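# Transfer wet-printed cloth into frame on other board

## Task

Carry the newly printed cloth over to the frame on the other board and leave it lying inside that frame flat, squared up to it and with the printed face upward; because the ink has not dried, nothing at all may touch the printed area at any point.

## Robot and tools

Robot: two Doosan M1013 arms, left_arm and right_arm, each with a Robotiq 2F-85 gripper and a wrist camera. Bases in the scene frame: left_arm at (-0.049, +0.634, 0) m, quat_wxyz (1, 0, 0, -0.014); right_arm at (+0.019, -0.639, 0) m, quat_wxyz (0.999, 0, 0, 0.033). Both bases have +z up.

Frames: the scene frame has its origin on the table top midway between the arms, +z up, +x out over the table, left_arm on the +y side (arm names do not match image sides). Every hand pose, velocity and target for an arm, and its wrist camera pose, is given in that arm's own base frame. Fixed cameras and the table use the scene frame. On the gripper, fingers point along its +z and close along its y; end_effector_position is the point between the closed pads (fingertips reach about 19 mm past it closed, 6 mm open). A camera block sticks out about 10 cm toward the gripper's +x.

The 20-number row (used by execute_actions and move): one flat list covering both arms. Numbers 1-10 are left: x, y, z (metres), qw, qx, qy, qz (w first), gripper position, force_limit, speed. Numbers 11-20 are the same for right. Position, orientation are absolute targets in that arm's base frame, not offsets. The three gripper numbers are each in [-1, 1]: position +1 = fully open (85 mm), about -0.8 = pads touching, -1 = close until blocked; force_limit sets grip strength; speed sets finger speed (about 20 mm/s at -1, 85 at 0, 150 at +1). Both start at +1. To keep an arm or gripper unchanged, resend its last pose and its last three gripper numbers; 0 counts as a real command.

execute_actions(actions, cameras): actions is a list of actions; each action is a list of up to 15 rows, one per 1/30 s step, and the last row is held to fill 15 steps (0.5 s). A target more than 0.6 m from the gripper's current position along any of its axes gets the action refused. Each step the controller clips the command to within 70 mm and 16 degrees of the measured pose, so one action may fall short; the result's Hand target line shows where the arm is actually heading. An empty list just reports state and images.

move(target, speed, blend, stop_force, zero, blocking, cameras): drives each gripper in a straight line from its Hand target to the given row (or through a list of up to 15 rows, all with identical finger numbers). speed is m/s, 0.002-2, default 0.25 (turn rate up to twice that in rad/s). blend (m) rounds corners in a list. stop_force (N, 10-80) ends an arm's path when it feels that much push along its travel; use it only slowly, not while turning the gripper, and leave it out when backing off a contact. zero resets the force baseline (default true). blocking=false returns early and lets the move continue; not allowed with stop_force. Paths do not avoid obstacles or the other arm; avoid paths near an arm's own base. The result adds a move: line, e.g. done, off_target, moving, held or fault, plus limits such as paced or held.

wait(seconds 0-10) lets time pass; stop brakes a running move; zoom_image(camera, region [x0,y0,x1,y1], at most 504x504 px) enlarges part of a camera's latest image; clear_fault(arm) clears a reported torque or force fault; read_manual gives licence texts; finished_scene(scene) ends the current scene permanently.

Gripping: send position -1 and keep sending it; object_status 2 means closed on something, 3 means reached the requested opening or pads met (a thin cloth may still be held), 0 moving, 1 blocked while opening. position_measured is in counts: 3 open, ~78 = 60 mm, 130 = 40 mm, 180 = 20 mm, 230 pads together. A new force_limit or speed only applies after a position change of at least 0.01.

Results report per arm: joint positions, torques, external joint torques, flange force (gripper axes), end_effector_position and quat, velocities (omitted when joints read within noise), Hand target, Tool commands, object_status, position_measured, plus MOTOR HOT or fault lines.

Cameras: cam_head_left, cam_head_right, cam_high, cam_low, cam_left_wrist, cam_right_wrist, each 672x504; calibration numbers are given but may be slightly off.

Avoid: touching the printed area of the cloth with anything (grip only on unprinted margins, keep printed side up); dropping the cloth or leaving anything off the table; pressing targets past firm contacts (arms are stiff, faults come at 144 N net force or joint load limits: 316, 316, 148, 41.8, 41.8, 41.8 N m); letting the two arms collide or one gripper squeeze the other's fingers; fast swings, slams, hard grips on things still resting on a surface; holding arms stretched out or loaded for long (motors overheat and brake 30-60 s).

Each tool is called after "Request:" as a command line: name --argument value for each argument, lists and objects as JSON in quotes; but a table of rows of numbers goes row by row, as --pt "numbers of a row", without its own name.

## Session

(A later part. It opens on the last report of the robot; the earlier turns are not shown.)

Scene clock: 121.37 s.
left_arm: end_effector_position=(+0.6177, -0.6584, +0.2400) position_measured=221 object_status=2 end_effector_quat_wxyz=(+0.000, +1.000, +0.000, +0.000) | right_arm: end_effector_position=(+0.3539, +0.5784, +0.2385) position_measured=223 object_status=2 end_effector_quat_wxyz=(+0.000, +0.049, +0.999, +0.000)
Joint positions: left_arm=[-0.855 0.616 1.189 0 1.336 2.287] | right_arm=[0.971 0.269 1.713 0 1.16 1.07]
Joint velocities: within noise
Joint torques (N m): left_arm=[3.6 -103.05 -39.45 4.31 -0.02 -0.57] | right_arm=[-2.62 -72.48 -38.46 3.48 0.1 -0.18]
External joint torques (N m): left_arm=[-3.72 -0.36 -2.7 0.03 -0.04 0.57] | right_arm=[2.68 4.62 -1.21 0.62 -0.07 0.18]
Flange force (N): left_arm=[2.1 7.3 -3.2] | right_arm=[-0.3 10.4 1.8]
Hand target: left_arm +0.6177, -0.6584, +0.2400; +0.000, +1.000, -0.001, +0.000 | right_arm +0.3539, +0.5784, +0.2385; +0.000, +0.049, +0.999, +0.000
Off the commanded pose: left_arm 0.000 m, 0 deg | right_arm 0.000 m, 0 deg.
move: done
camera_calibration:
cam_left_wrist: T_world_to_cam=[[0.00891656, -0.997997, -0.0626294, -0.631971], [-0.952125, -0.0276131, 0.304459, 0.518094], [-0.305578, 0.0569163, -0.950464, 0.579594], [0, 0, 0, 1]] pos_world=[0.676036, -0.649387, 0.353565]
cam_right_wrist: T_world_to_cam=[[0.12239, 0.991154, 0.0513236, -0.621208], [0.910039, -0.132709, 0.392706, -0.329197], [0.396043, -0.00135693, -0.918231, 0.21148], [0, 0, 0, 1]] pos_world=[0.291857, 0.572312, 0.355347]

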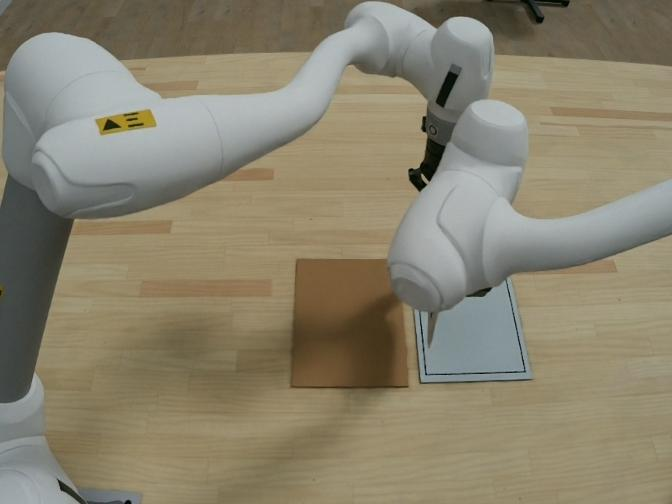

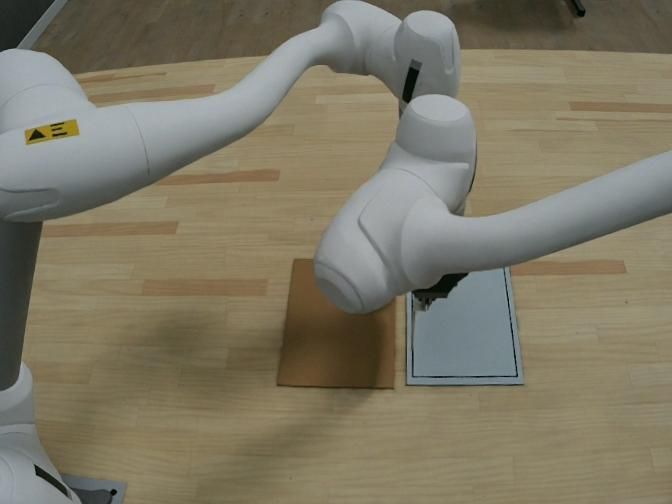

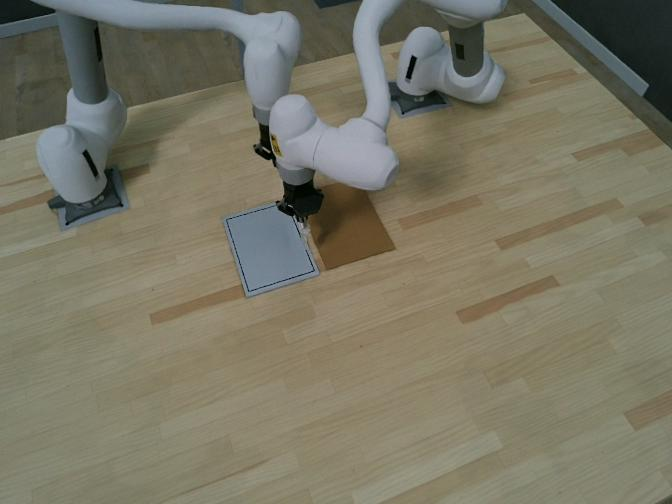

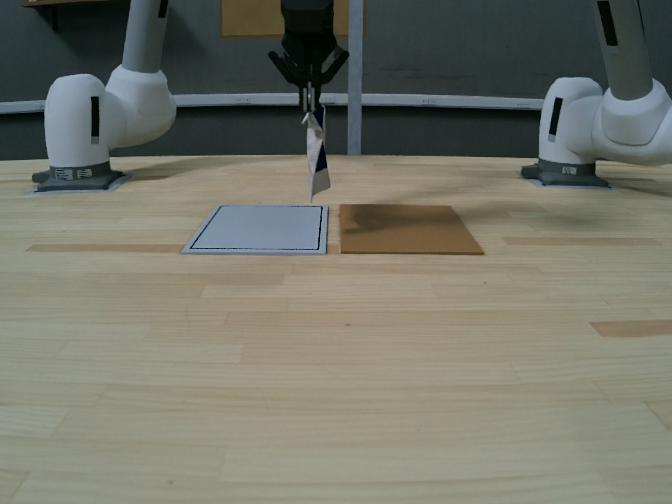

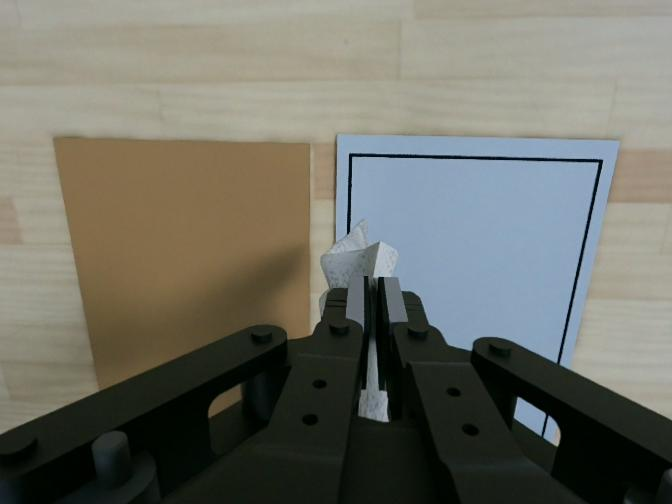

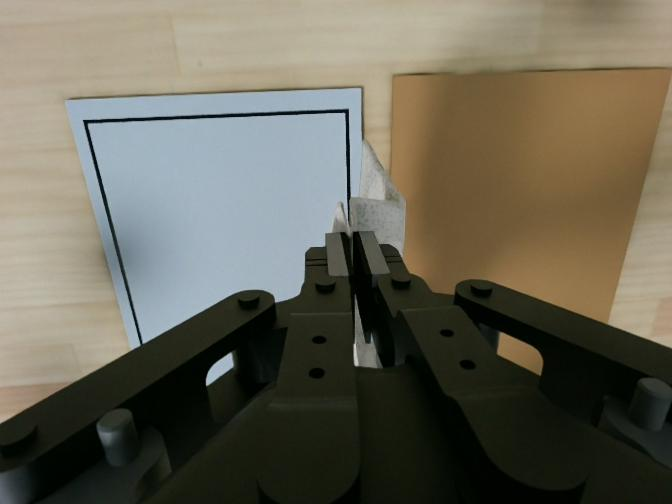

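Request:
move --target '[0.6174,-0.6568,0.1905,0,1,0.0035,0,-1,-0.9,-1,0.3545,0.5819,0.1888,0,0.0435,0.999,0,-1,-0.9,-1]' --speed 0.04

Request:
zoom_image --camera "cam_low" --region '[200, 80, 420, 280]'

Request:
zoom_image --camera "cam_high" --region '[200, 140, 400, 310]'

Scene clock: 132.23 s.
left_arm: end_effector_position=(+0.6174, -0.6568, +0.1905) position_measured=221 object_status=2 end_effector_quat_wxyz=(+0.000, +1.000, +0.004, +0.000) | right_arm: end_effector_position=(+0.3545, +0.5819, +0.1888) position_measured=223 object_status=2 end_effector_quat_wxyz=(+0.000, +0.044, +0.999, +0.000)
Joint positions: left_arm=[-0.855 0.637 1.246 0 1.258 2.28] | right_arm=[0.973 0.309 1.757 0 1.075 1.06]
Joint velocities: within noise
Joint torques (N m): left_arm=[3.64 -103.99 -38.81 4.2 0 -0.55] | right_arm=[-2.55 -74.93 -36.82 3.31 0.09 -0.18]
External joint torques (N m): left_arm=[-3.56 -0.73 -2.53 0.06 -0.06 0.55] | right_arm=[2.59 4.44 -1.29 0.63 -0.06 0.18]
Flange force (N): left_arm=[1.3 6.3 -2.8] | right_arm=[-0.4 10.0 2.3]
Hand target: left_arm +0.6174, -0.6568, +0.1905; +0.000, +1.000, +0.003, +0.000 | right_arm +0.3545, +0.5819, +0.1888; +0.000, +0.044, +0.999, +0.000
Off the commanded pose: left_arm 0.000 m, 0 deg | right_arm 0.000 m, 0 deg.
move: done
camera_calibration:
cam_left_wrist: T_world_to_cam=[[0.016966, -0.997892, -0.0626332, -0.638359], [-0.951848, -0.0352973, 0.304532, 0.527665], [-0.306101, 0.0544506, -0.950441, 0.530952], [0, 0, 0, 1]] pos_world=[0.675612, -0.647299, 0.303965]
cam_right_wrist: T_world_to_cam=[[0.110503, 0.992544, 0.0514415, -0.618749], [0.911565, -0.12184, 0.392689, -0.316572], [0.396028, 0.00349899, -0.918232, 0.162817], [0, 0, 0, 1]] pos_world=[0.292469, 0.574995, 0.305647]

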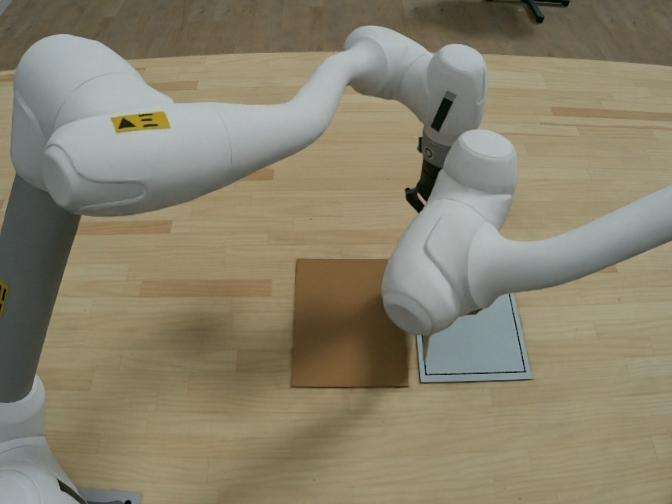

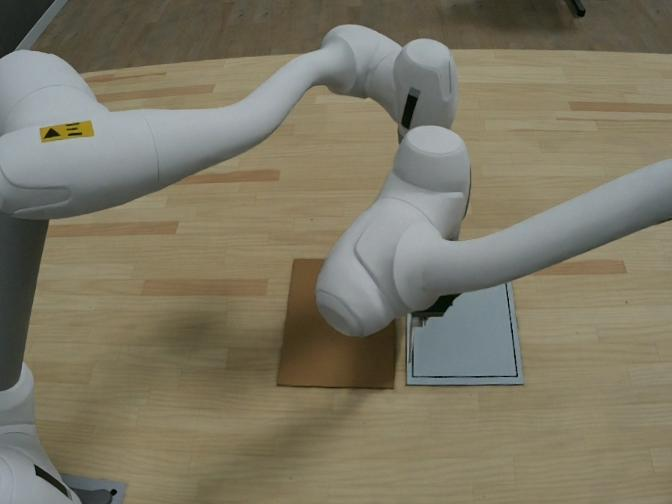

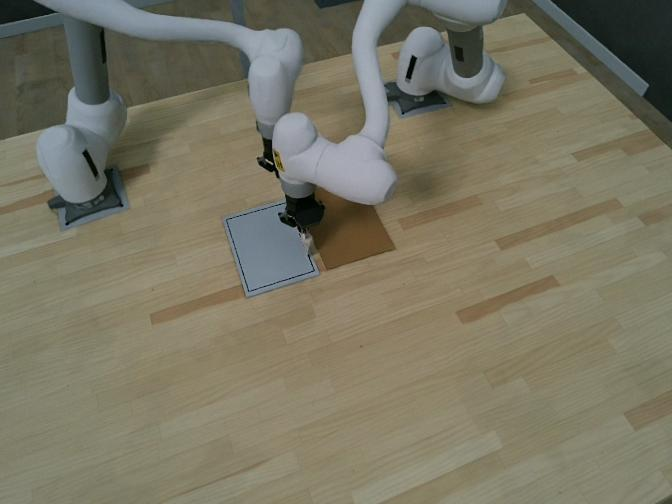

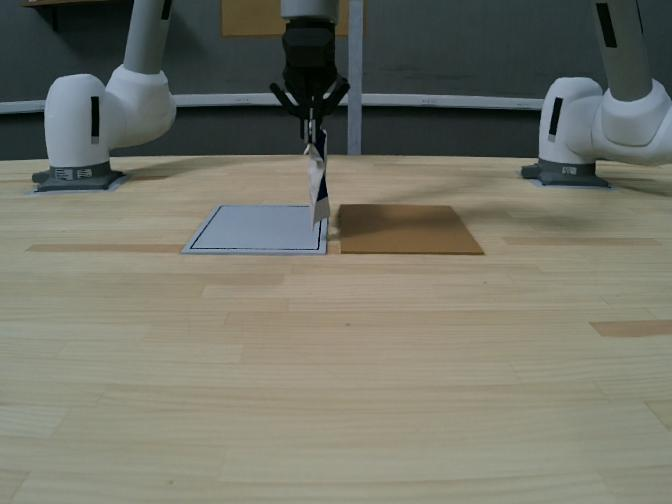

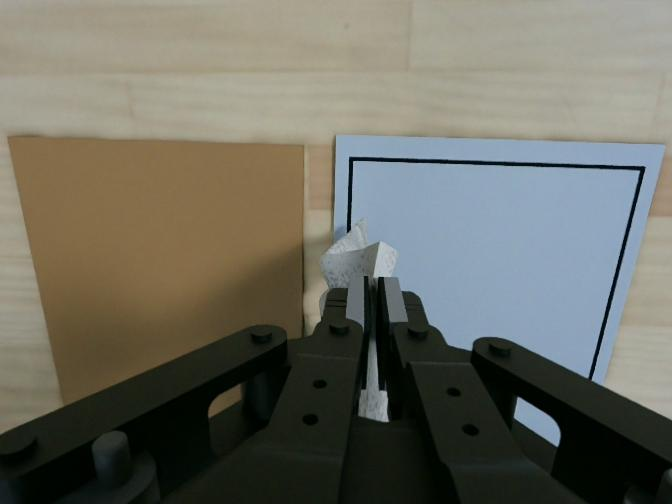

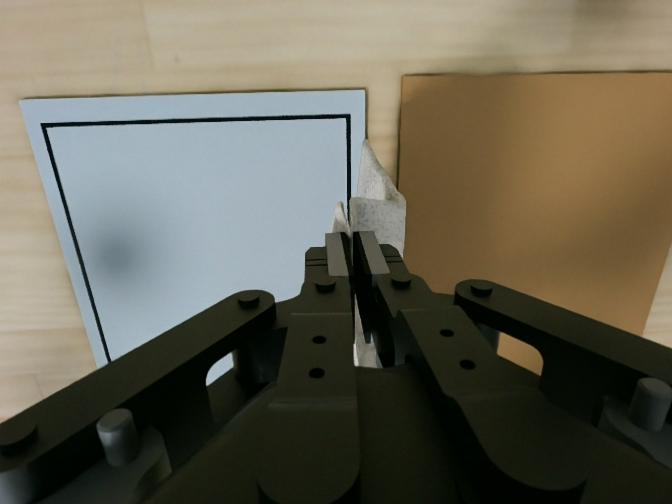

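Scaled by 2.291 from the camera's 672x504 image, which has a finer 960x720 frame.

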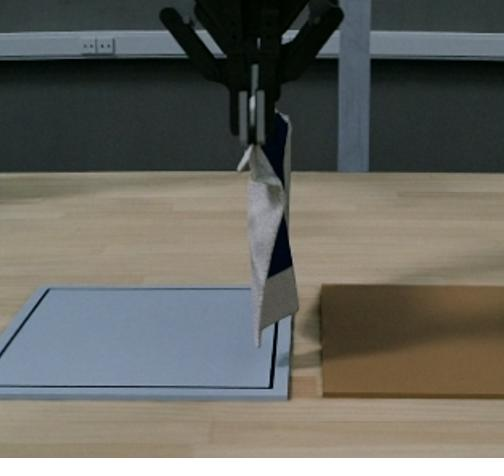

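Scaled by 2.520 from the camera's 672x504 image, which has a finer 960x720 frame.

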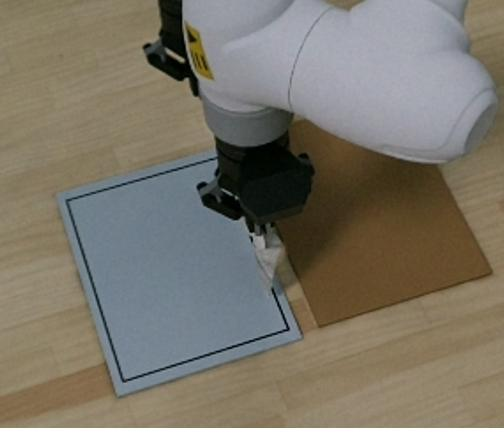

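Request:
move --pt "0.6173 -0.6443 0.1785 0 1 0.0035 0 -1 -0.9 -1 0.3557 0.5944 0.1768 0 0.0435 0.999 0 -1 -0.9 -1" --pt "0.6173 -0.6463 0.1685 0 1 0.0035 0 -1 -0.9 -1 0.3555 0.5924 0.1668 0 0.0435 0.999 0 -1 -0.9 -1" --speed 0.02 --cameras '["cam_low","cam_left_wrist","cam_right_wrist"]'

Request:
zoom_image --camera "cam_low" --region '[200, 80, 420, 280]'

Scene clock: 138.93 s.
left_arm: end_effector_position=(+0.6173, -0.6463, +0.1685) position_measured=221 object_status=2 end_effector_quat_wxyz=(+0.000, +1.000, +0.004, +0.000) | right_arm: end_effector_position=(+0.3555, +0.5924, +0.1668) position_measured=223 object_status=2 end_effector_quat_wxyz=(+0.000, +0.044, +0.999, +0.000)
Joint positions: left_arm=[-0.847 0.637 1.288 0 1.216 2.288] | right_arm=[0.98 0.341 1.758 0 1.043 1.067]
Joint velocities: within noise
Joint torques (N m): left_arm=[3.69 -103.42 -38.22 4.12 0.01 -0.56] | right_arm=[-2.5 -77.49 -36.22 3.24 0.1 -0.17]
External joint torques (N m): left_arm=[-3.72 -0.8 -2.57 0.08 -0.07 0.56] | right_arm=[2.5 4.66 -1.26 0.64 -0.08 0.17]
Flange force (N): left_arm=[1.2 6.4 -2.7] | right_arm=[-0.6 10.1 2.9]
Hand target: left_arm +0.6173, -0.6463, +0.1685; +0.000, +1.000, +0.003, +0.000 | right_arm +0.3555, +0.5924, +0.1668; +0.000, +0.044, +0.999, +0.000
Off the commanded pose: left_arm 0.000 m, 0 deg | right_arm 0.000 m, 0 deg.
move: done
camera_calibration:
cam_left_wrist: T_world_to_cam=[[0.016966, -0.997892, -0.0626332, -0.629257], [-0.951848, -0.0352973, 0.304532, 0.53464], [-0.306101, 0.0544506, -0.950441, 0.50944], [0, 0, 0, 1]] pos_world=[0.675512, -0.636799, 0.281965]
cam_right_wrist: T_world_to_cam=[[0.110451, 0.992556, 0.0513117, -0.628105], [0.911571, -0.121741, 0.392706, -0.307629], [0.396029, 0.00339951, -0.918232, 0.142241], [0, 0, 0, 1]] pos_world=[0.293469, 0.585495, 0.283647]
Images, in order (width x height): cam_low 672x504, cam_left_wrist 672x504, cam_right_wrist 672x504.

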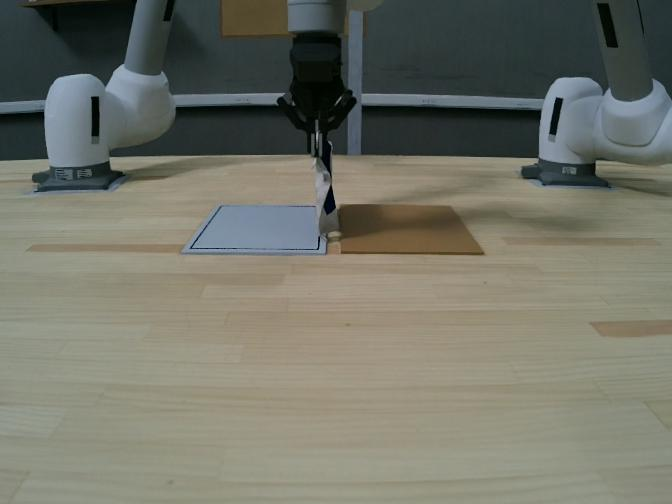

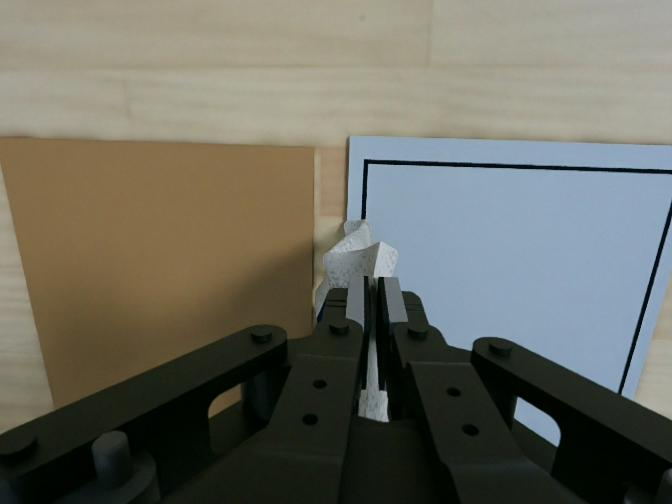

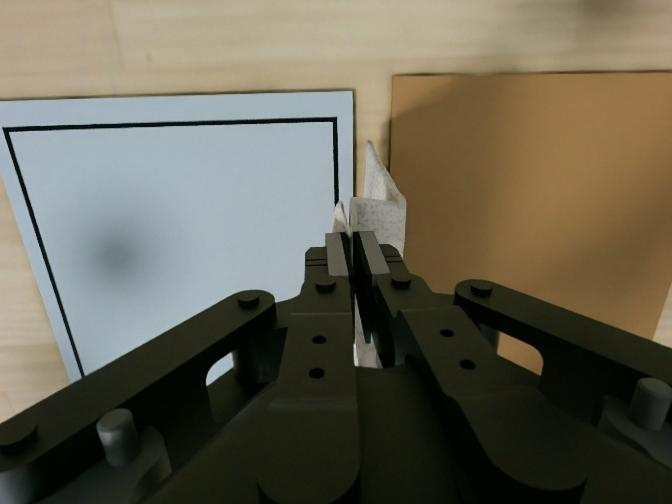

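Scaled by 2.291 from the camera's 672x504 image, which has a finer 960x720 frame.

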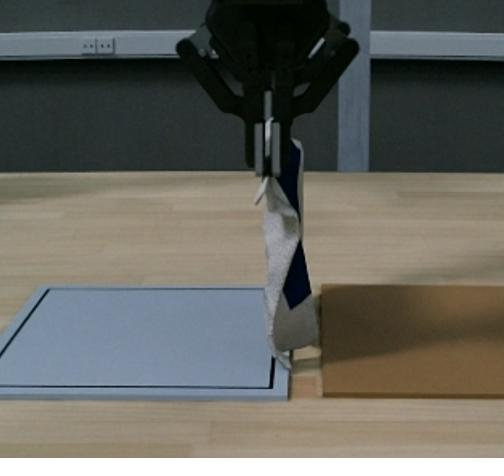

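Request:
move --pt "0.6176 -0.695 0.167 0 1 0.0035 0 -1 -0.9 -1 0.3512 0.544 0.1653 0 0.0435 0.999 0 -1 -0.9 -1" --pt "0.6178 -0.7143 0.16 0 1 0.0035 0 -1 -0.9 -1 0.3495 0.5247 0.1583 0 0.0435 0.999 0 -1 -0.9 -1" --speed 0.03 --cameras '["cam_low","cam_left_wrist","cam_right_wrist","cam_high"]'

Request:
zoom_image --camera "cam_low" --region '[180, 80, 400, 280]'

Request:
zoom_image --camera "cam_high" --region '[220, 170, 380, 300]'

Scene clock: 145.20 s.
left_arm: end_effector_position=(+0.6178, -0.7143, +0.1600) position_measured=221 object_status=2 end_effector_quat_wxyz=(+0.000, +1.000, +0.003, +0.000) | right_arm: end_effector_position=(+0.3495, +0.5247, +0.1583) position_measured=223 object_status=2 end_effector_quat_wxyz=(+0.000, +0.043, +0.999, +0.000)
Joint positions: left_arm=[-0.894 0.724 1.153 0 1.265 2.24] | right_arm=[0.928 0.262 1.885 0 0.994 1.015]
Joint velocities: within noise
Joint torques (N m): left_arm=[3.52 -111.14 -38.77 4.18 0 -0.57] | right_arm=[-2.64 -68.34 -35.14 3.13 0.08 -0.19]
External joint torques (N m): left_arm=[-3.53 -0.67 -2.58 0.07 -0.05 0.57] | right_arm=[2.63 4.64 -1.16 0.62 -0.05 0.19]
Flange force (N): left_arm=[1.7 6.9 -2.7] | right_arm=[-0.4 10.1 3.3]
Hand target: left_arm +0.6178, -0.7143, +0.1600; +0.000, +1.000, +0.003, +0.000 | right_arm +0.3495, +0.5247, +0.1583; +0.000, +0.044, +0.999, +0.000
Off the commanded pose: left_arm 0.000 m, 0 deg | right_arm 0.000 m, 0 deg.
move: done
camera_calibration:
cam_left_wrist: T_world_to_cam=[[0.0169669, -0.997892, -0.0626316, -0.69765], [-0.951877, -0.0352924, 0.304441, 0.535322], [-0.30601, 0.0544521, -0.95047, 0.505259], [0, 0, 0, 1]] pos_world=[0.676012, -0.704799, 0.273565]
cam_right_wrist: T_world_to_cam=[[0.110451, 0.992556, 0.0513117, -0.55981], [0.911571, -0.121741, 0.392706, -0.307064], [0.396029, 0.00339951, -0.918232, 0.137043], [0, 0, 0, 1]] pos_world=[0.287469, 0.517795, 0.275147]
Images, in order (width x height): cam_high 672x504, cam_low 672x504, cam_left_wrist 672x504, cam_right_wrist 672x504.

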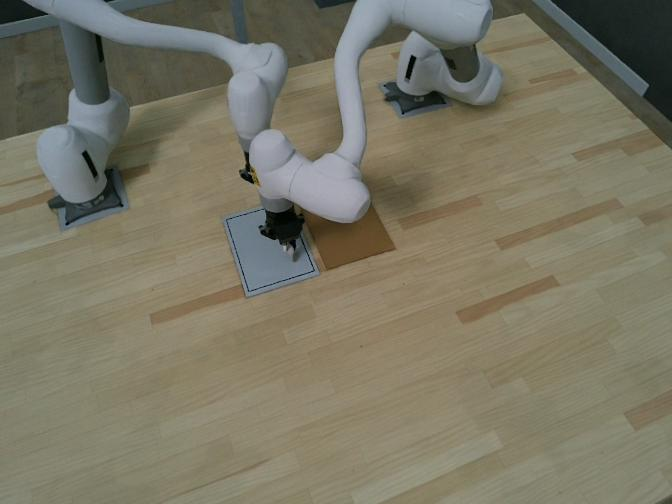

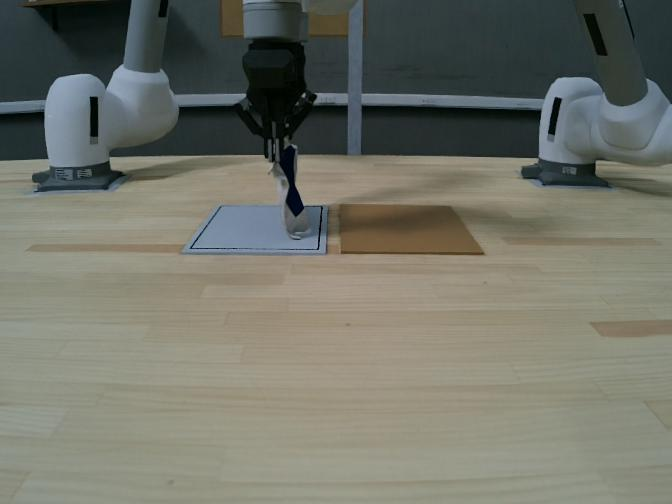

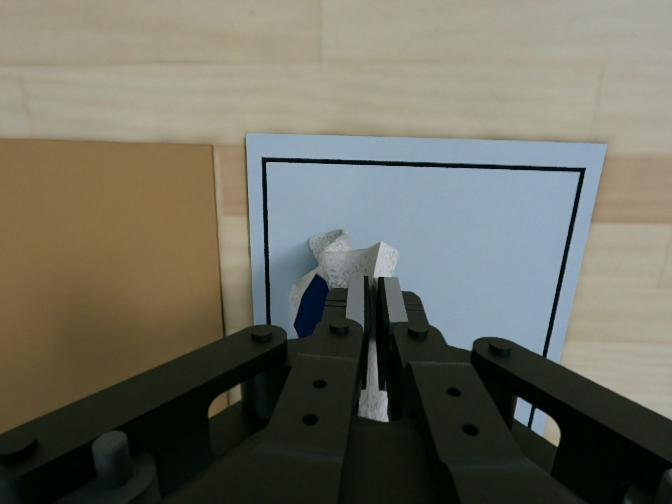

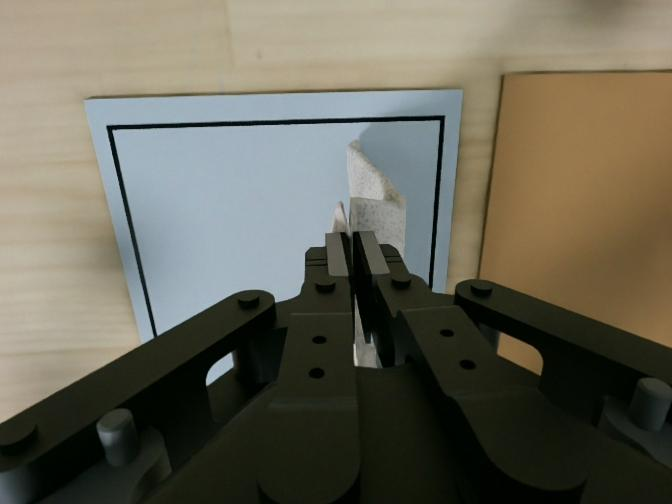

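Scaled by 2.291 from the camera's 672x504 image, which has a finer 960x720 frame.

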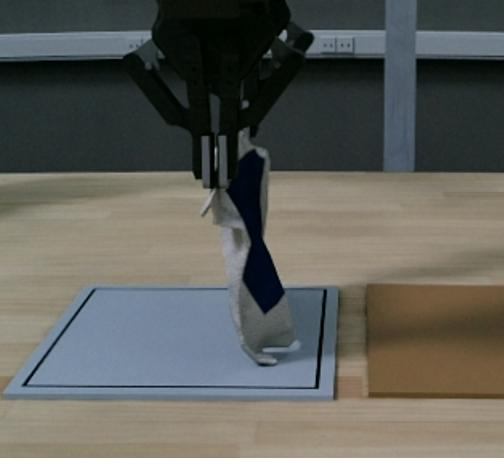

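Scaled by 3.150 from the camera's 672x504 image, which has a finer 960x720 frame.

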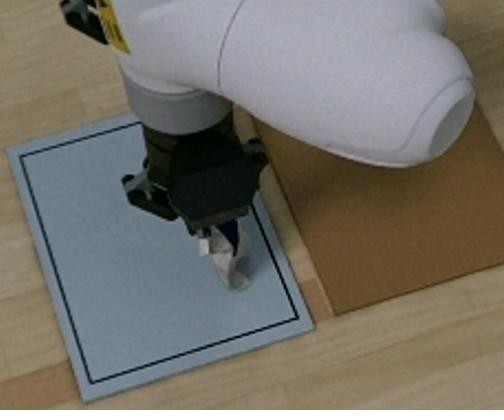

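Request:
move --target '[0.6180,-0.7523,0.1285,0,1,0.0035,0,-1,-0.9,-1,0.3462,0.4868,0.1268,0,0.0435,0.999,0,-1,-0.9,-1]' --speed 0.03 --cameras '["cam_low","cam_left_wrist","cam_right_wrist","cam_high"]'

Request:
zoom_image --camera "cam_low" --region '[180, 80, 400, 280]'

Request:
zoom_image --camera "cam_high" --region '[220, 170, 380, 300]'

Scene clock: 149.47 s.
left_arm: end_effector_position=(+0.6180, -0.7523, +0.1285) position_measured=221 object_status=2 end_effector_quat_wxyz=(+0.000, +1.000, +0.003, +0.000) | right_arm: end_effector_position=(+0.3462, +0.4868, +0.1268) position_measured=223 object_status=2 end_effector_quat_wxyz=(+0.000, +0.043, +0.999, +0.000)
Joint positions: left_arm=[-0.919 0.791 1.091 0 1.259 2.216] | right_arm=[0.895 0.247 1.974 0 0.92 0.982]
Joint velocities: within noise
Joint torques (N m): left_arm=[3.52 -116.16 -38.81 4.19 0.01 -0.57] | right_arm=[-2.57 -64.81 -33.15 2.96 0.1 -0.18]
External joint torques (N m): left_arm=[-3.28 -0.96 -2.54 0.07 -0.07 0.57] | right_arm=[2.61 4.18 -1.36 0.61 -0.06 0.18]
Flange force (N): left_arm=[1.7 6.5 -2.6] | right_arm=[-0.3 9.8 3.4]
Hand target: left_arm +0.6180, -0.7523, +0.1285; +0.000, +1.000, +0.003, +0.000 | right_arm +0.3462, +0.4868, +0.1268; +0.000, +0.044, +0.999, +0.000
Off the commanded pose: left_arm 0.000 m, 0 deg | right_arm 0.000 m, 0 deg.
move: done
camera_calibration:
cam_left_wrist: T_world_to_cam=[[0.0168778, -0.997896, -0.0626039, -0.737495], [-0.951879, -0.0351992, 0.304446, 0.543831], [-0.306009, 0.0544529, -0.95047, 0.47745], [0, 0, 0, 1]] pos_world=[0.676212, -0.742799, 0.242065]
cam_right_wrist: T_world_to_cam=[[0.110451, 0.992556, 0.0513117, -0.520211], [0.911571, -0.121741, 0.392706, -0.296299], [0.396029, 0.00339951, -0.918232, 0.109554], [0, 0, 0, 1]] pos_world=[0.284169, 0.479895, 0.243647]
Images, in order (width x height): cam_high 672x504, cam_low 672x504, cam_left_wrist 672x504, cam_right_wrist 672x504.

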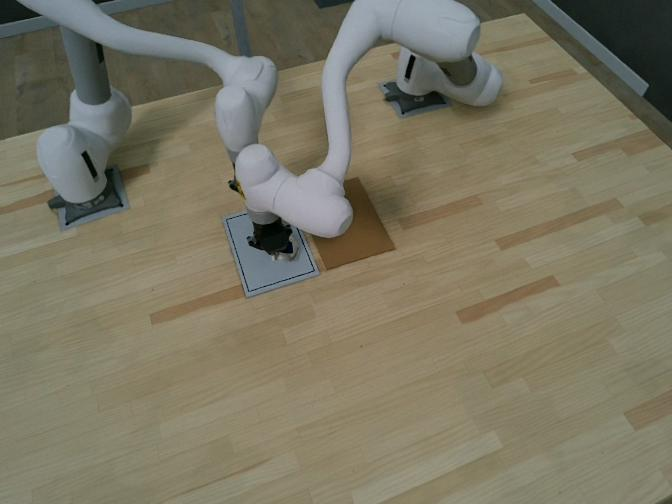

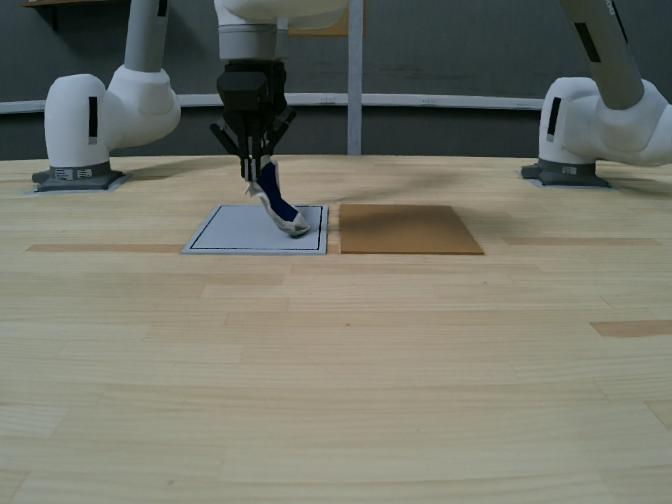

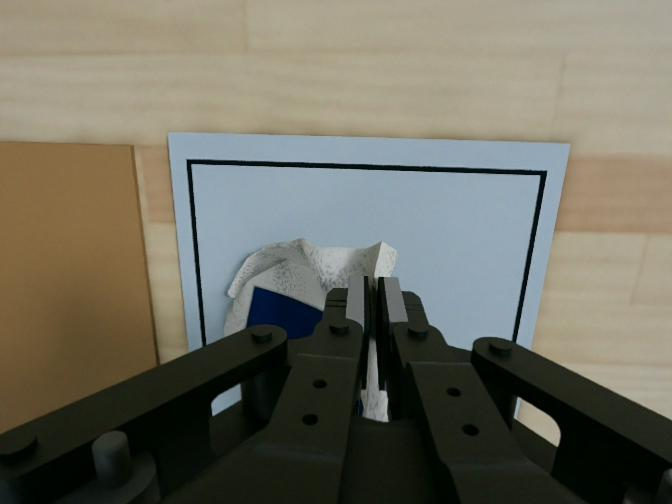

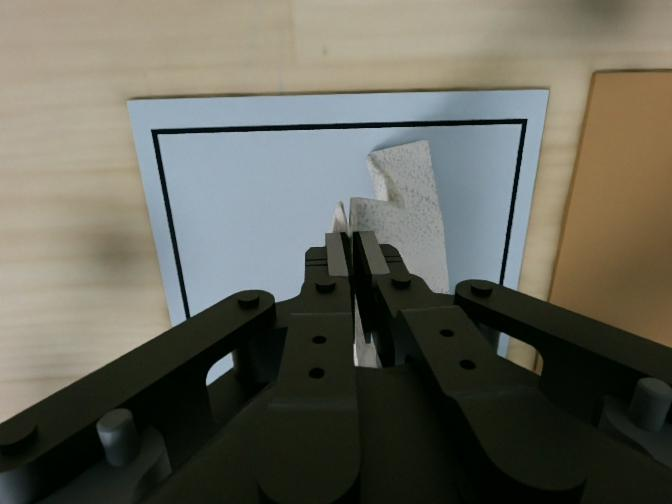

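Scaled by 2.291 from the camera's 672x504 image, which has a finer 960x720 frame.

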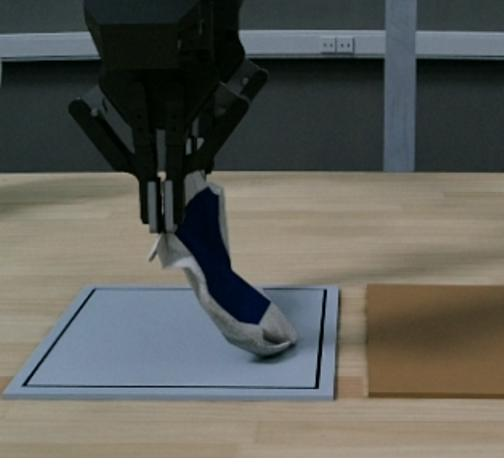

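Scaled by 3.150 from the camera's 672x504 image, which has a finer 960x720 frame.

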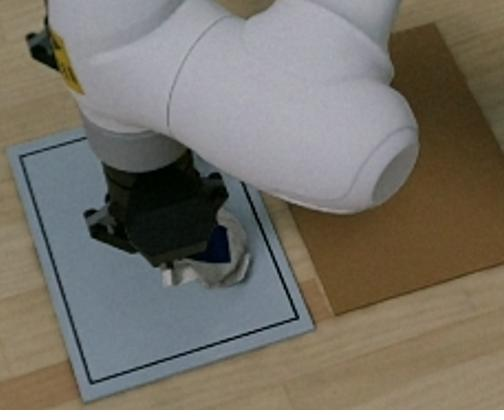

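Request:
move --target '[0.6183,-0.7863,0.0935,0,1,0.0035,0,-1,-0.9,-1,0.3433,0.4529,0.0918,0,0.0435,0.999,0,-1,-0.9,-1]' --speed 0.03 --cameras '["cam_low","cam_left_wrist","cam_right_wrist","cam_high"]'

Request:
zoom_image --camera "cam_low" --region '[180, 80, 400, 280]'

Scene clock: 154.17 s.
left_arm: end_effector_position=(+0.6183, -0.7863, +0.0935) position_measured=221 object_status=2 end_effector_quat_wxyz=(+0.000, +1.000, +0.003, +0.000) | right_arm: end_effector_position=(+0.3433, +0.4529, +0.0918) position_measured=223 object_status=2 end_effector_quat_wxyz=(+0.000, +0.044, +0.999, +0.000)
Joint positions: left_arm=[-0.939 0.858 1.033 0 1.25 2.196] | right_arm=[0.861 0.247 2.056 0 0.839 0.948]
Joint velocities: within noise
Joint torques (N m): left_arm=[3.77 -120.9 -38.46 4.17 -0.01 -0.55] | right_arm=[-2.58 -62.67 -31.14 2.7 0.11 -0.19]
External joint torques (N m): left_arm=[-3.6 -0.38 -2.59 0.07 -0.04 0.55] | right_arm=[2.67 4.35 -1.1 0.63 -0.07 0.19]
Flange force (N): left_arm=[2.4 8.1 -2.2] | right_arm=[-0.1 9.6 4.6]
Hand target: left_arm +0.6183, -0.7863, +0.0935; +0.000, +1.000, +0.003, +0.000 | right_arm +0.3433, +0.4529, +0.0918; +0.000, +0.044, +0.999, +0.000
Off the commanded pose: left_arm 0.000 m, 0 deg | right_arm 0.000 m, 0 deg.
move: done
camera_calibration:
cam_left_wrist: T_world_to_cam=[[0.0168717, -0.997896, -0.062602, -0.773616], [-0.951879, -0.0351929, 0.304447, 0.55358], [-0.306009, 0.054453, -0.95047, 0.446127], [0, 0, 0, 1]] pos_world=[0.676512, -0.776799, 0.207065]
cam_right_wrist: T_world_to_cam=[[0.110503, 0.992544, 0.0514415, -0.484484], [0.911565, -0.12184, 0.392689, -0.283989], [0.396028, 0.00349899, -0.918232, 0.0786354], [0, 0, 0, 1]] pos_world=[0.281269, 0.445995, 0.208647]
Images, in order (width x height): cam_high 672x504, cam_low 672x504, cam_left_wrist 672x504, cam_right_wrist 672x504.

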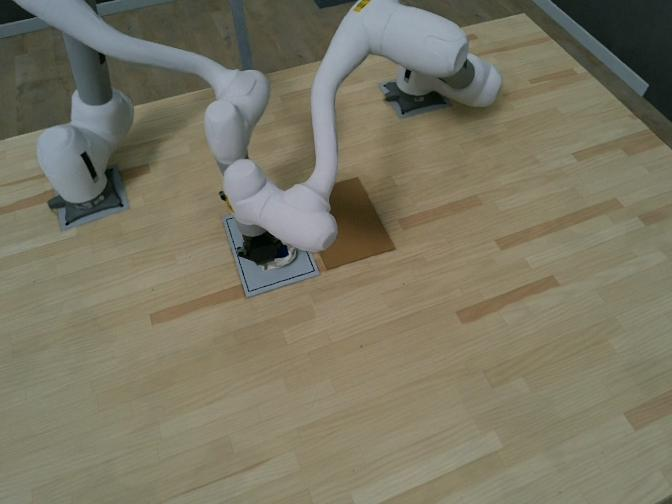

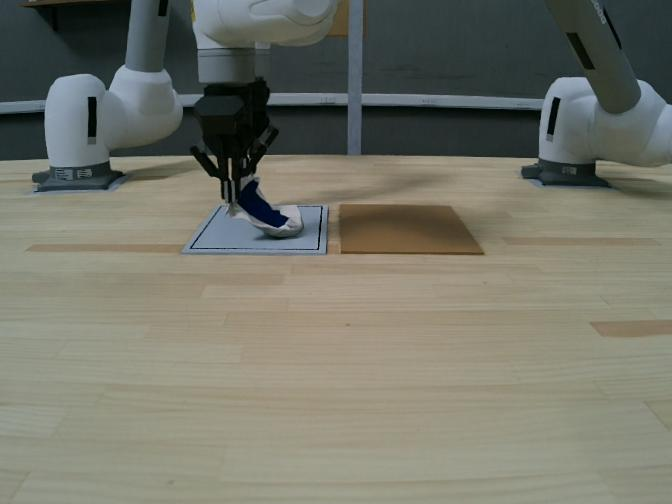

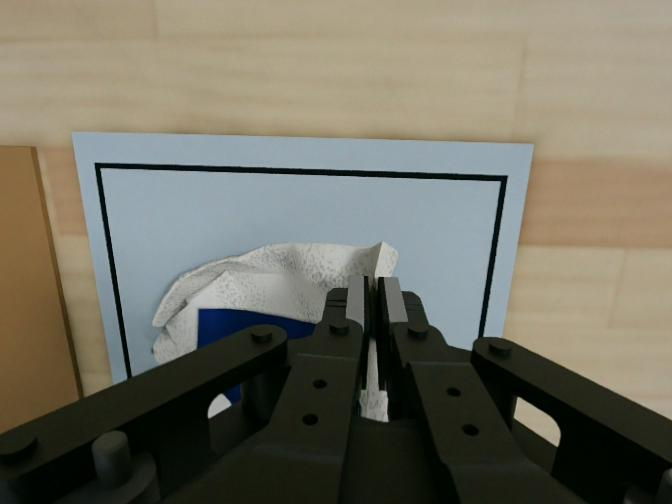

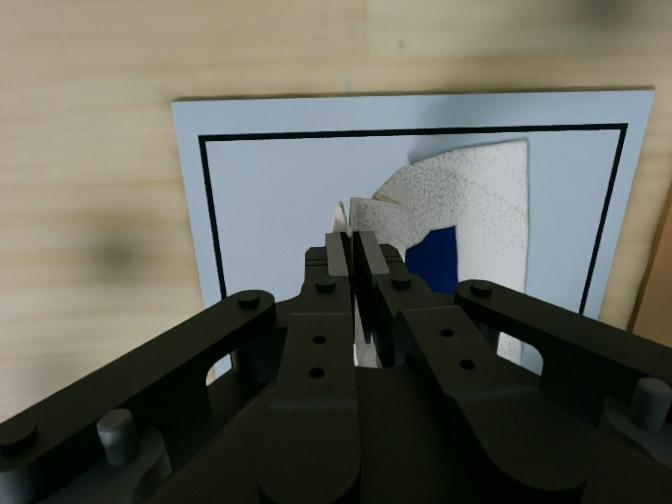

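Scaled by 2.291 from the camera's 672x504 image, which has a finer 960x720 frame.

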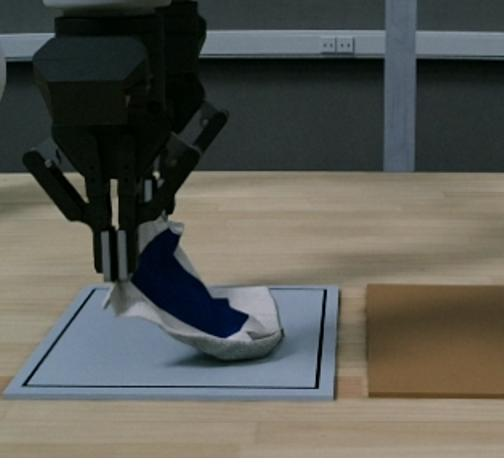

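Request:
move --target '[0.6184,-0.8013,0.0585,0,1,0.0035,0,-1,-0.9,-1,0.3420,0.4380,0.0568,0,0.0435,0.999,0,-1,-0.9,-1]' --speed 0.03 --cameras '["cam_low","cam_left_wrist","cam_right_wrist","cam_high"]'

Request:
zoom_image --camera "cam_low" --region '[180, 120, 360, 280]'

Request:
zoom_image --camera "cam_high" --region '[220, 190, 340, 310]'

Scene clock: 157.00 s.
left_arm: end_effector_position=(+0.6184, -0.8013, +0.0585) position_measured=221 object_status=2 end_effector_quat_wxyz=(+0.000, +1.000, +0.004, +0.000) | right_arm: end_effector_position=(+0.3420, +0.4380, +0.0568) position_measured=223 object_status=2 end_effector_quat_wxyz=(+0.000, +0.044, +0.999, +0.000)
Joint positions: left_arm=[-0.948 0.901 1.018 0 1.223 2.187] | right_arm=[0.846 0.275 2.104 0 0.763 0.933]
Joint velocities: within noise
Joint torques (N m): left_arm=[3.75 -123.07 -38.09 4.14 -0.01 -0.56] | right_arm=[-2.59 -63.02 -28.9 2.51 0.1 -0.16]
External joint torques (N m): left_arm=[-3.55 -1.19 -2.71 0.07 -0.04 0.56] | right_arm=[2.58 4.22 -1.07 0.58 -0.07 0.16]
Flange force (N): left_arm=[1.9 7.4 -2.5] | right_arm=[-0.1 9.2 5.2]
Hand target: left_arm +0.6184, -0.8013, +0.0585; +0.000, +1.000, +0.003, +0.000 | right_arm +0.3420, +0.4380, +0.0568; +0.000, +0.044, +0.999, +0.000
Off the commanded pose: left_arm 0.000 m, 0 deg | right_arm 0.000 m, 0 deg.
move: done
camera_calibration:
cam_left_wrist: T_world_to_cam=[[0.0168717, -0.997896, -0.062602, -0.790777], [-0.951879, -0.0351929, 0.304447, 0.563803], [-0.306009, 0.054453, -0.95047, 0.413708], [0, 0, 0, 1]] pos_world=[0.676612, -0.791799, 0.172065]
cam_right_wrist: T_world_to_cam=[[0.110503, 0.992544, 0.0514415, -0.467751], [0.911565, -0.12184, 0.392689, -0.270875], [0.396028, 0.00349899, -0.918232, 0.0470643], [0, 0, 0, 1]] pos_world=[0.279969, 0.431095, 0.173647]
Images, in order (width x height): cam_high 672x504, cam_low 672x504, cam_left_wrist 672x504, cam_right_wrist 672x504.

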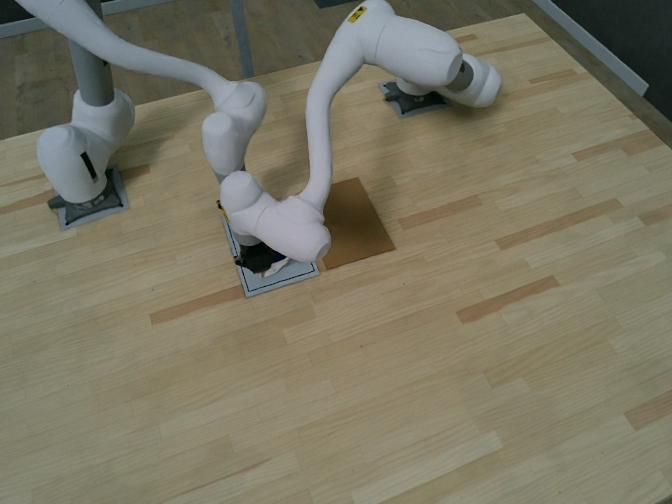

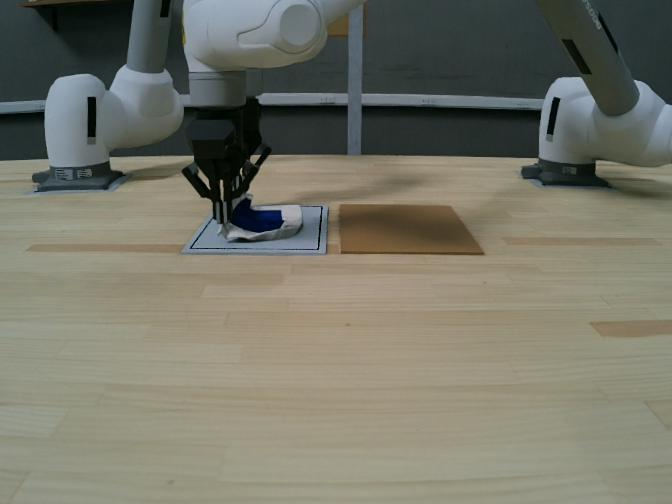

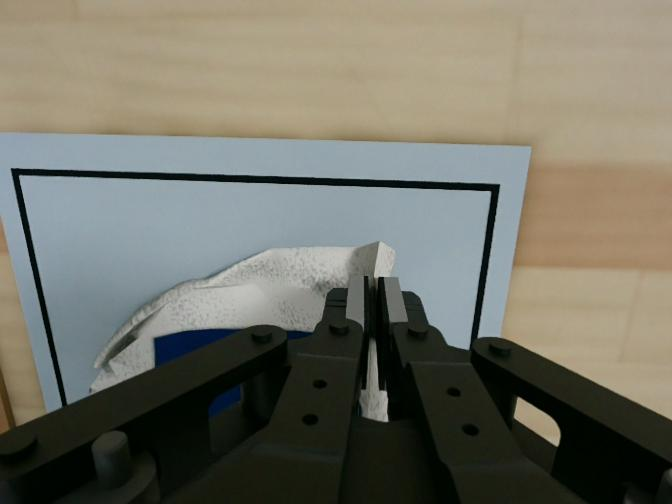

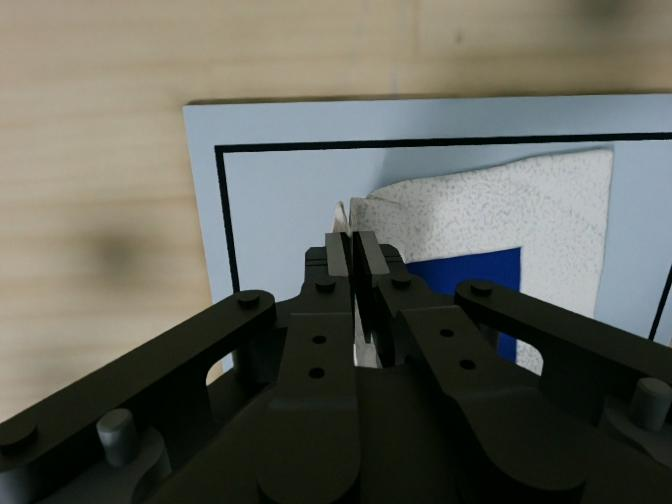

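Scaled by 2.800 from the camera's 672x504 image, which has a finer 960x720 frame.

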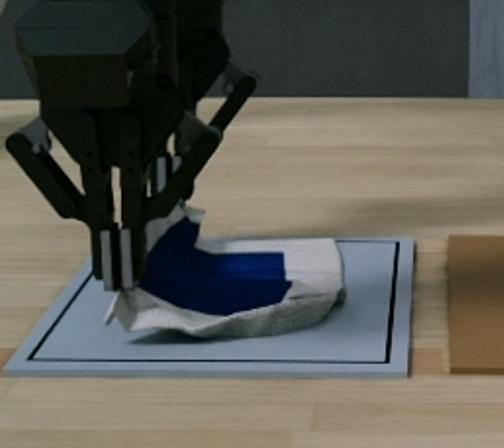

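Scaled by 4.200 from the camera's 672x504 image, which has a finer 960x720 frame.

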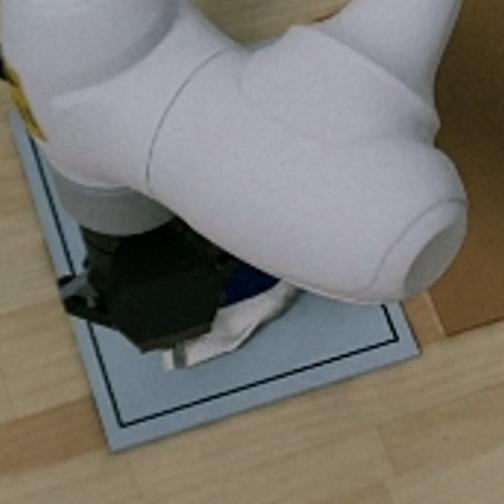

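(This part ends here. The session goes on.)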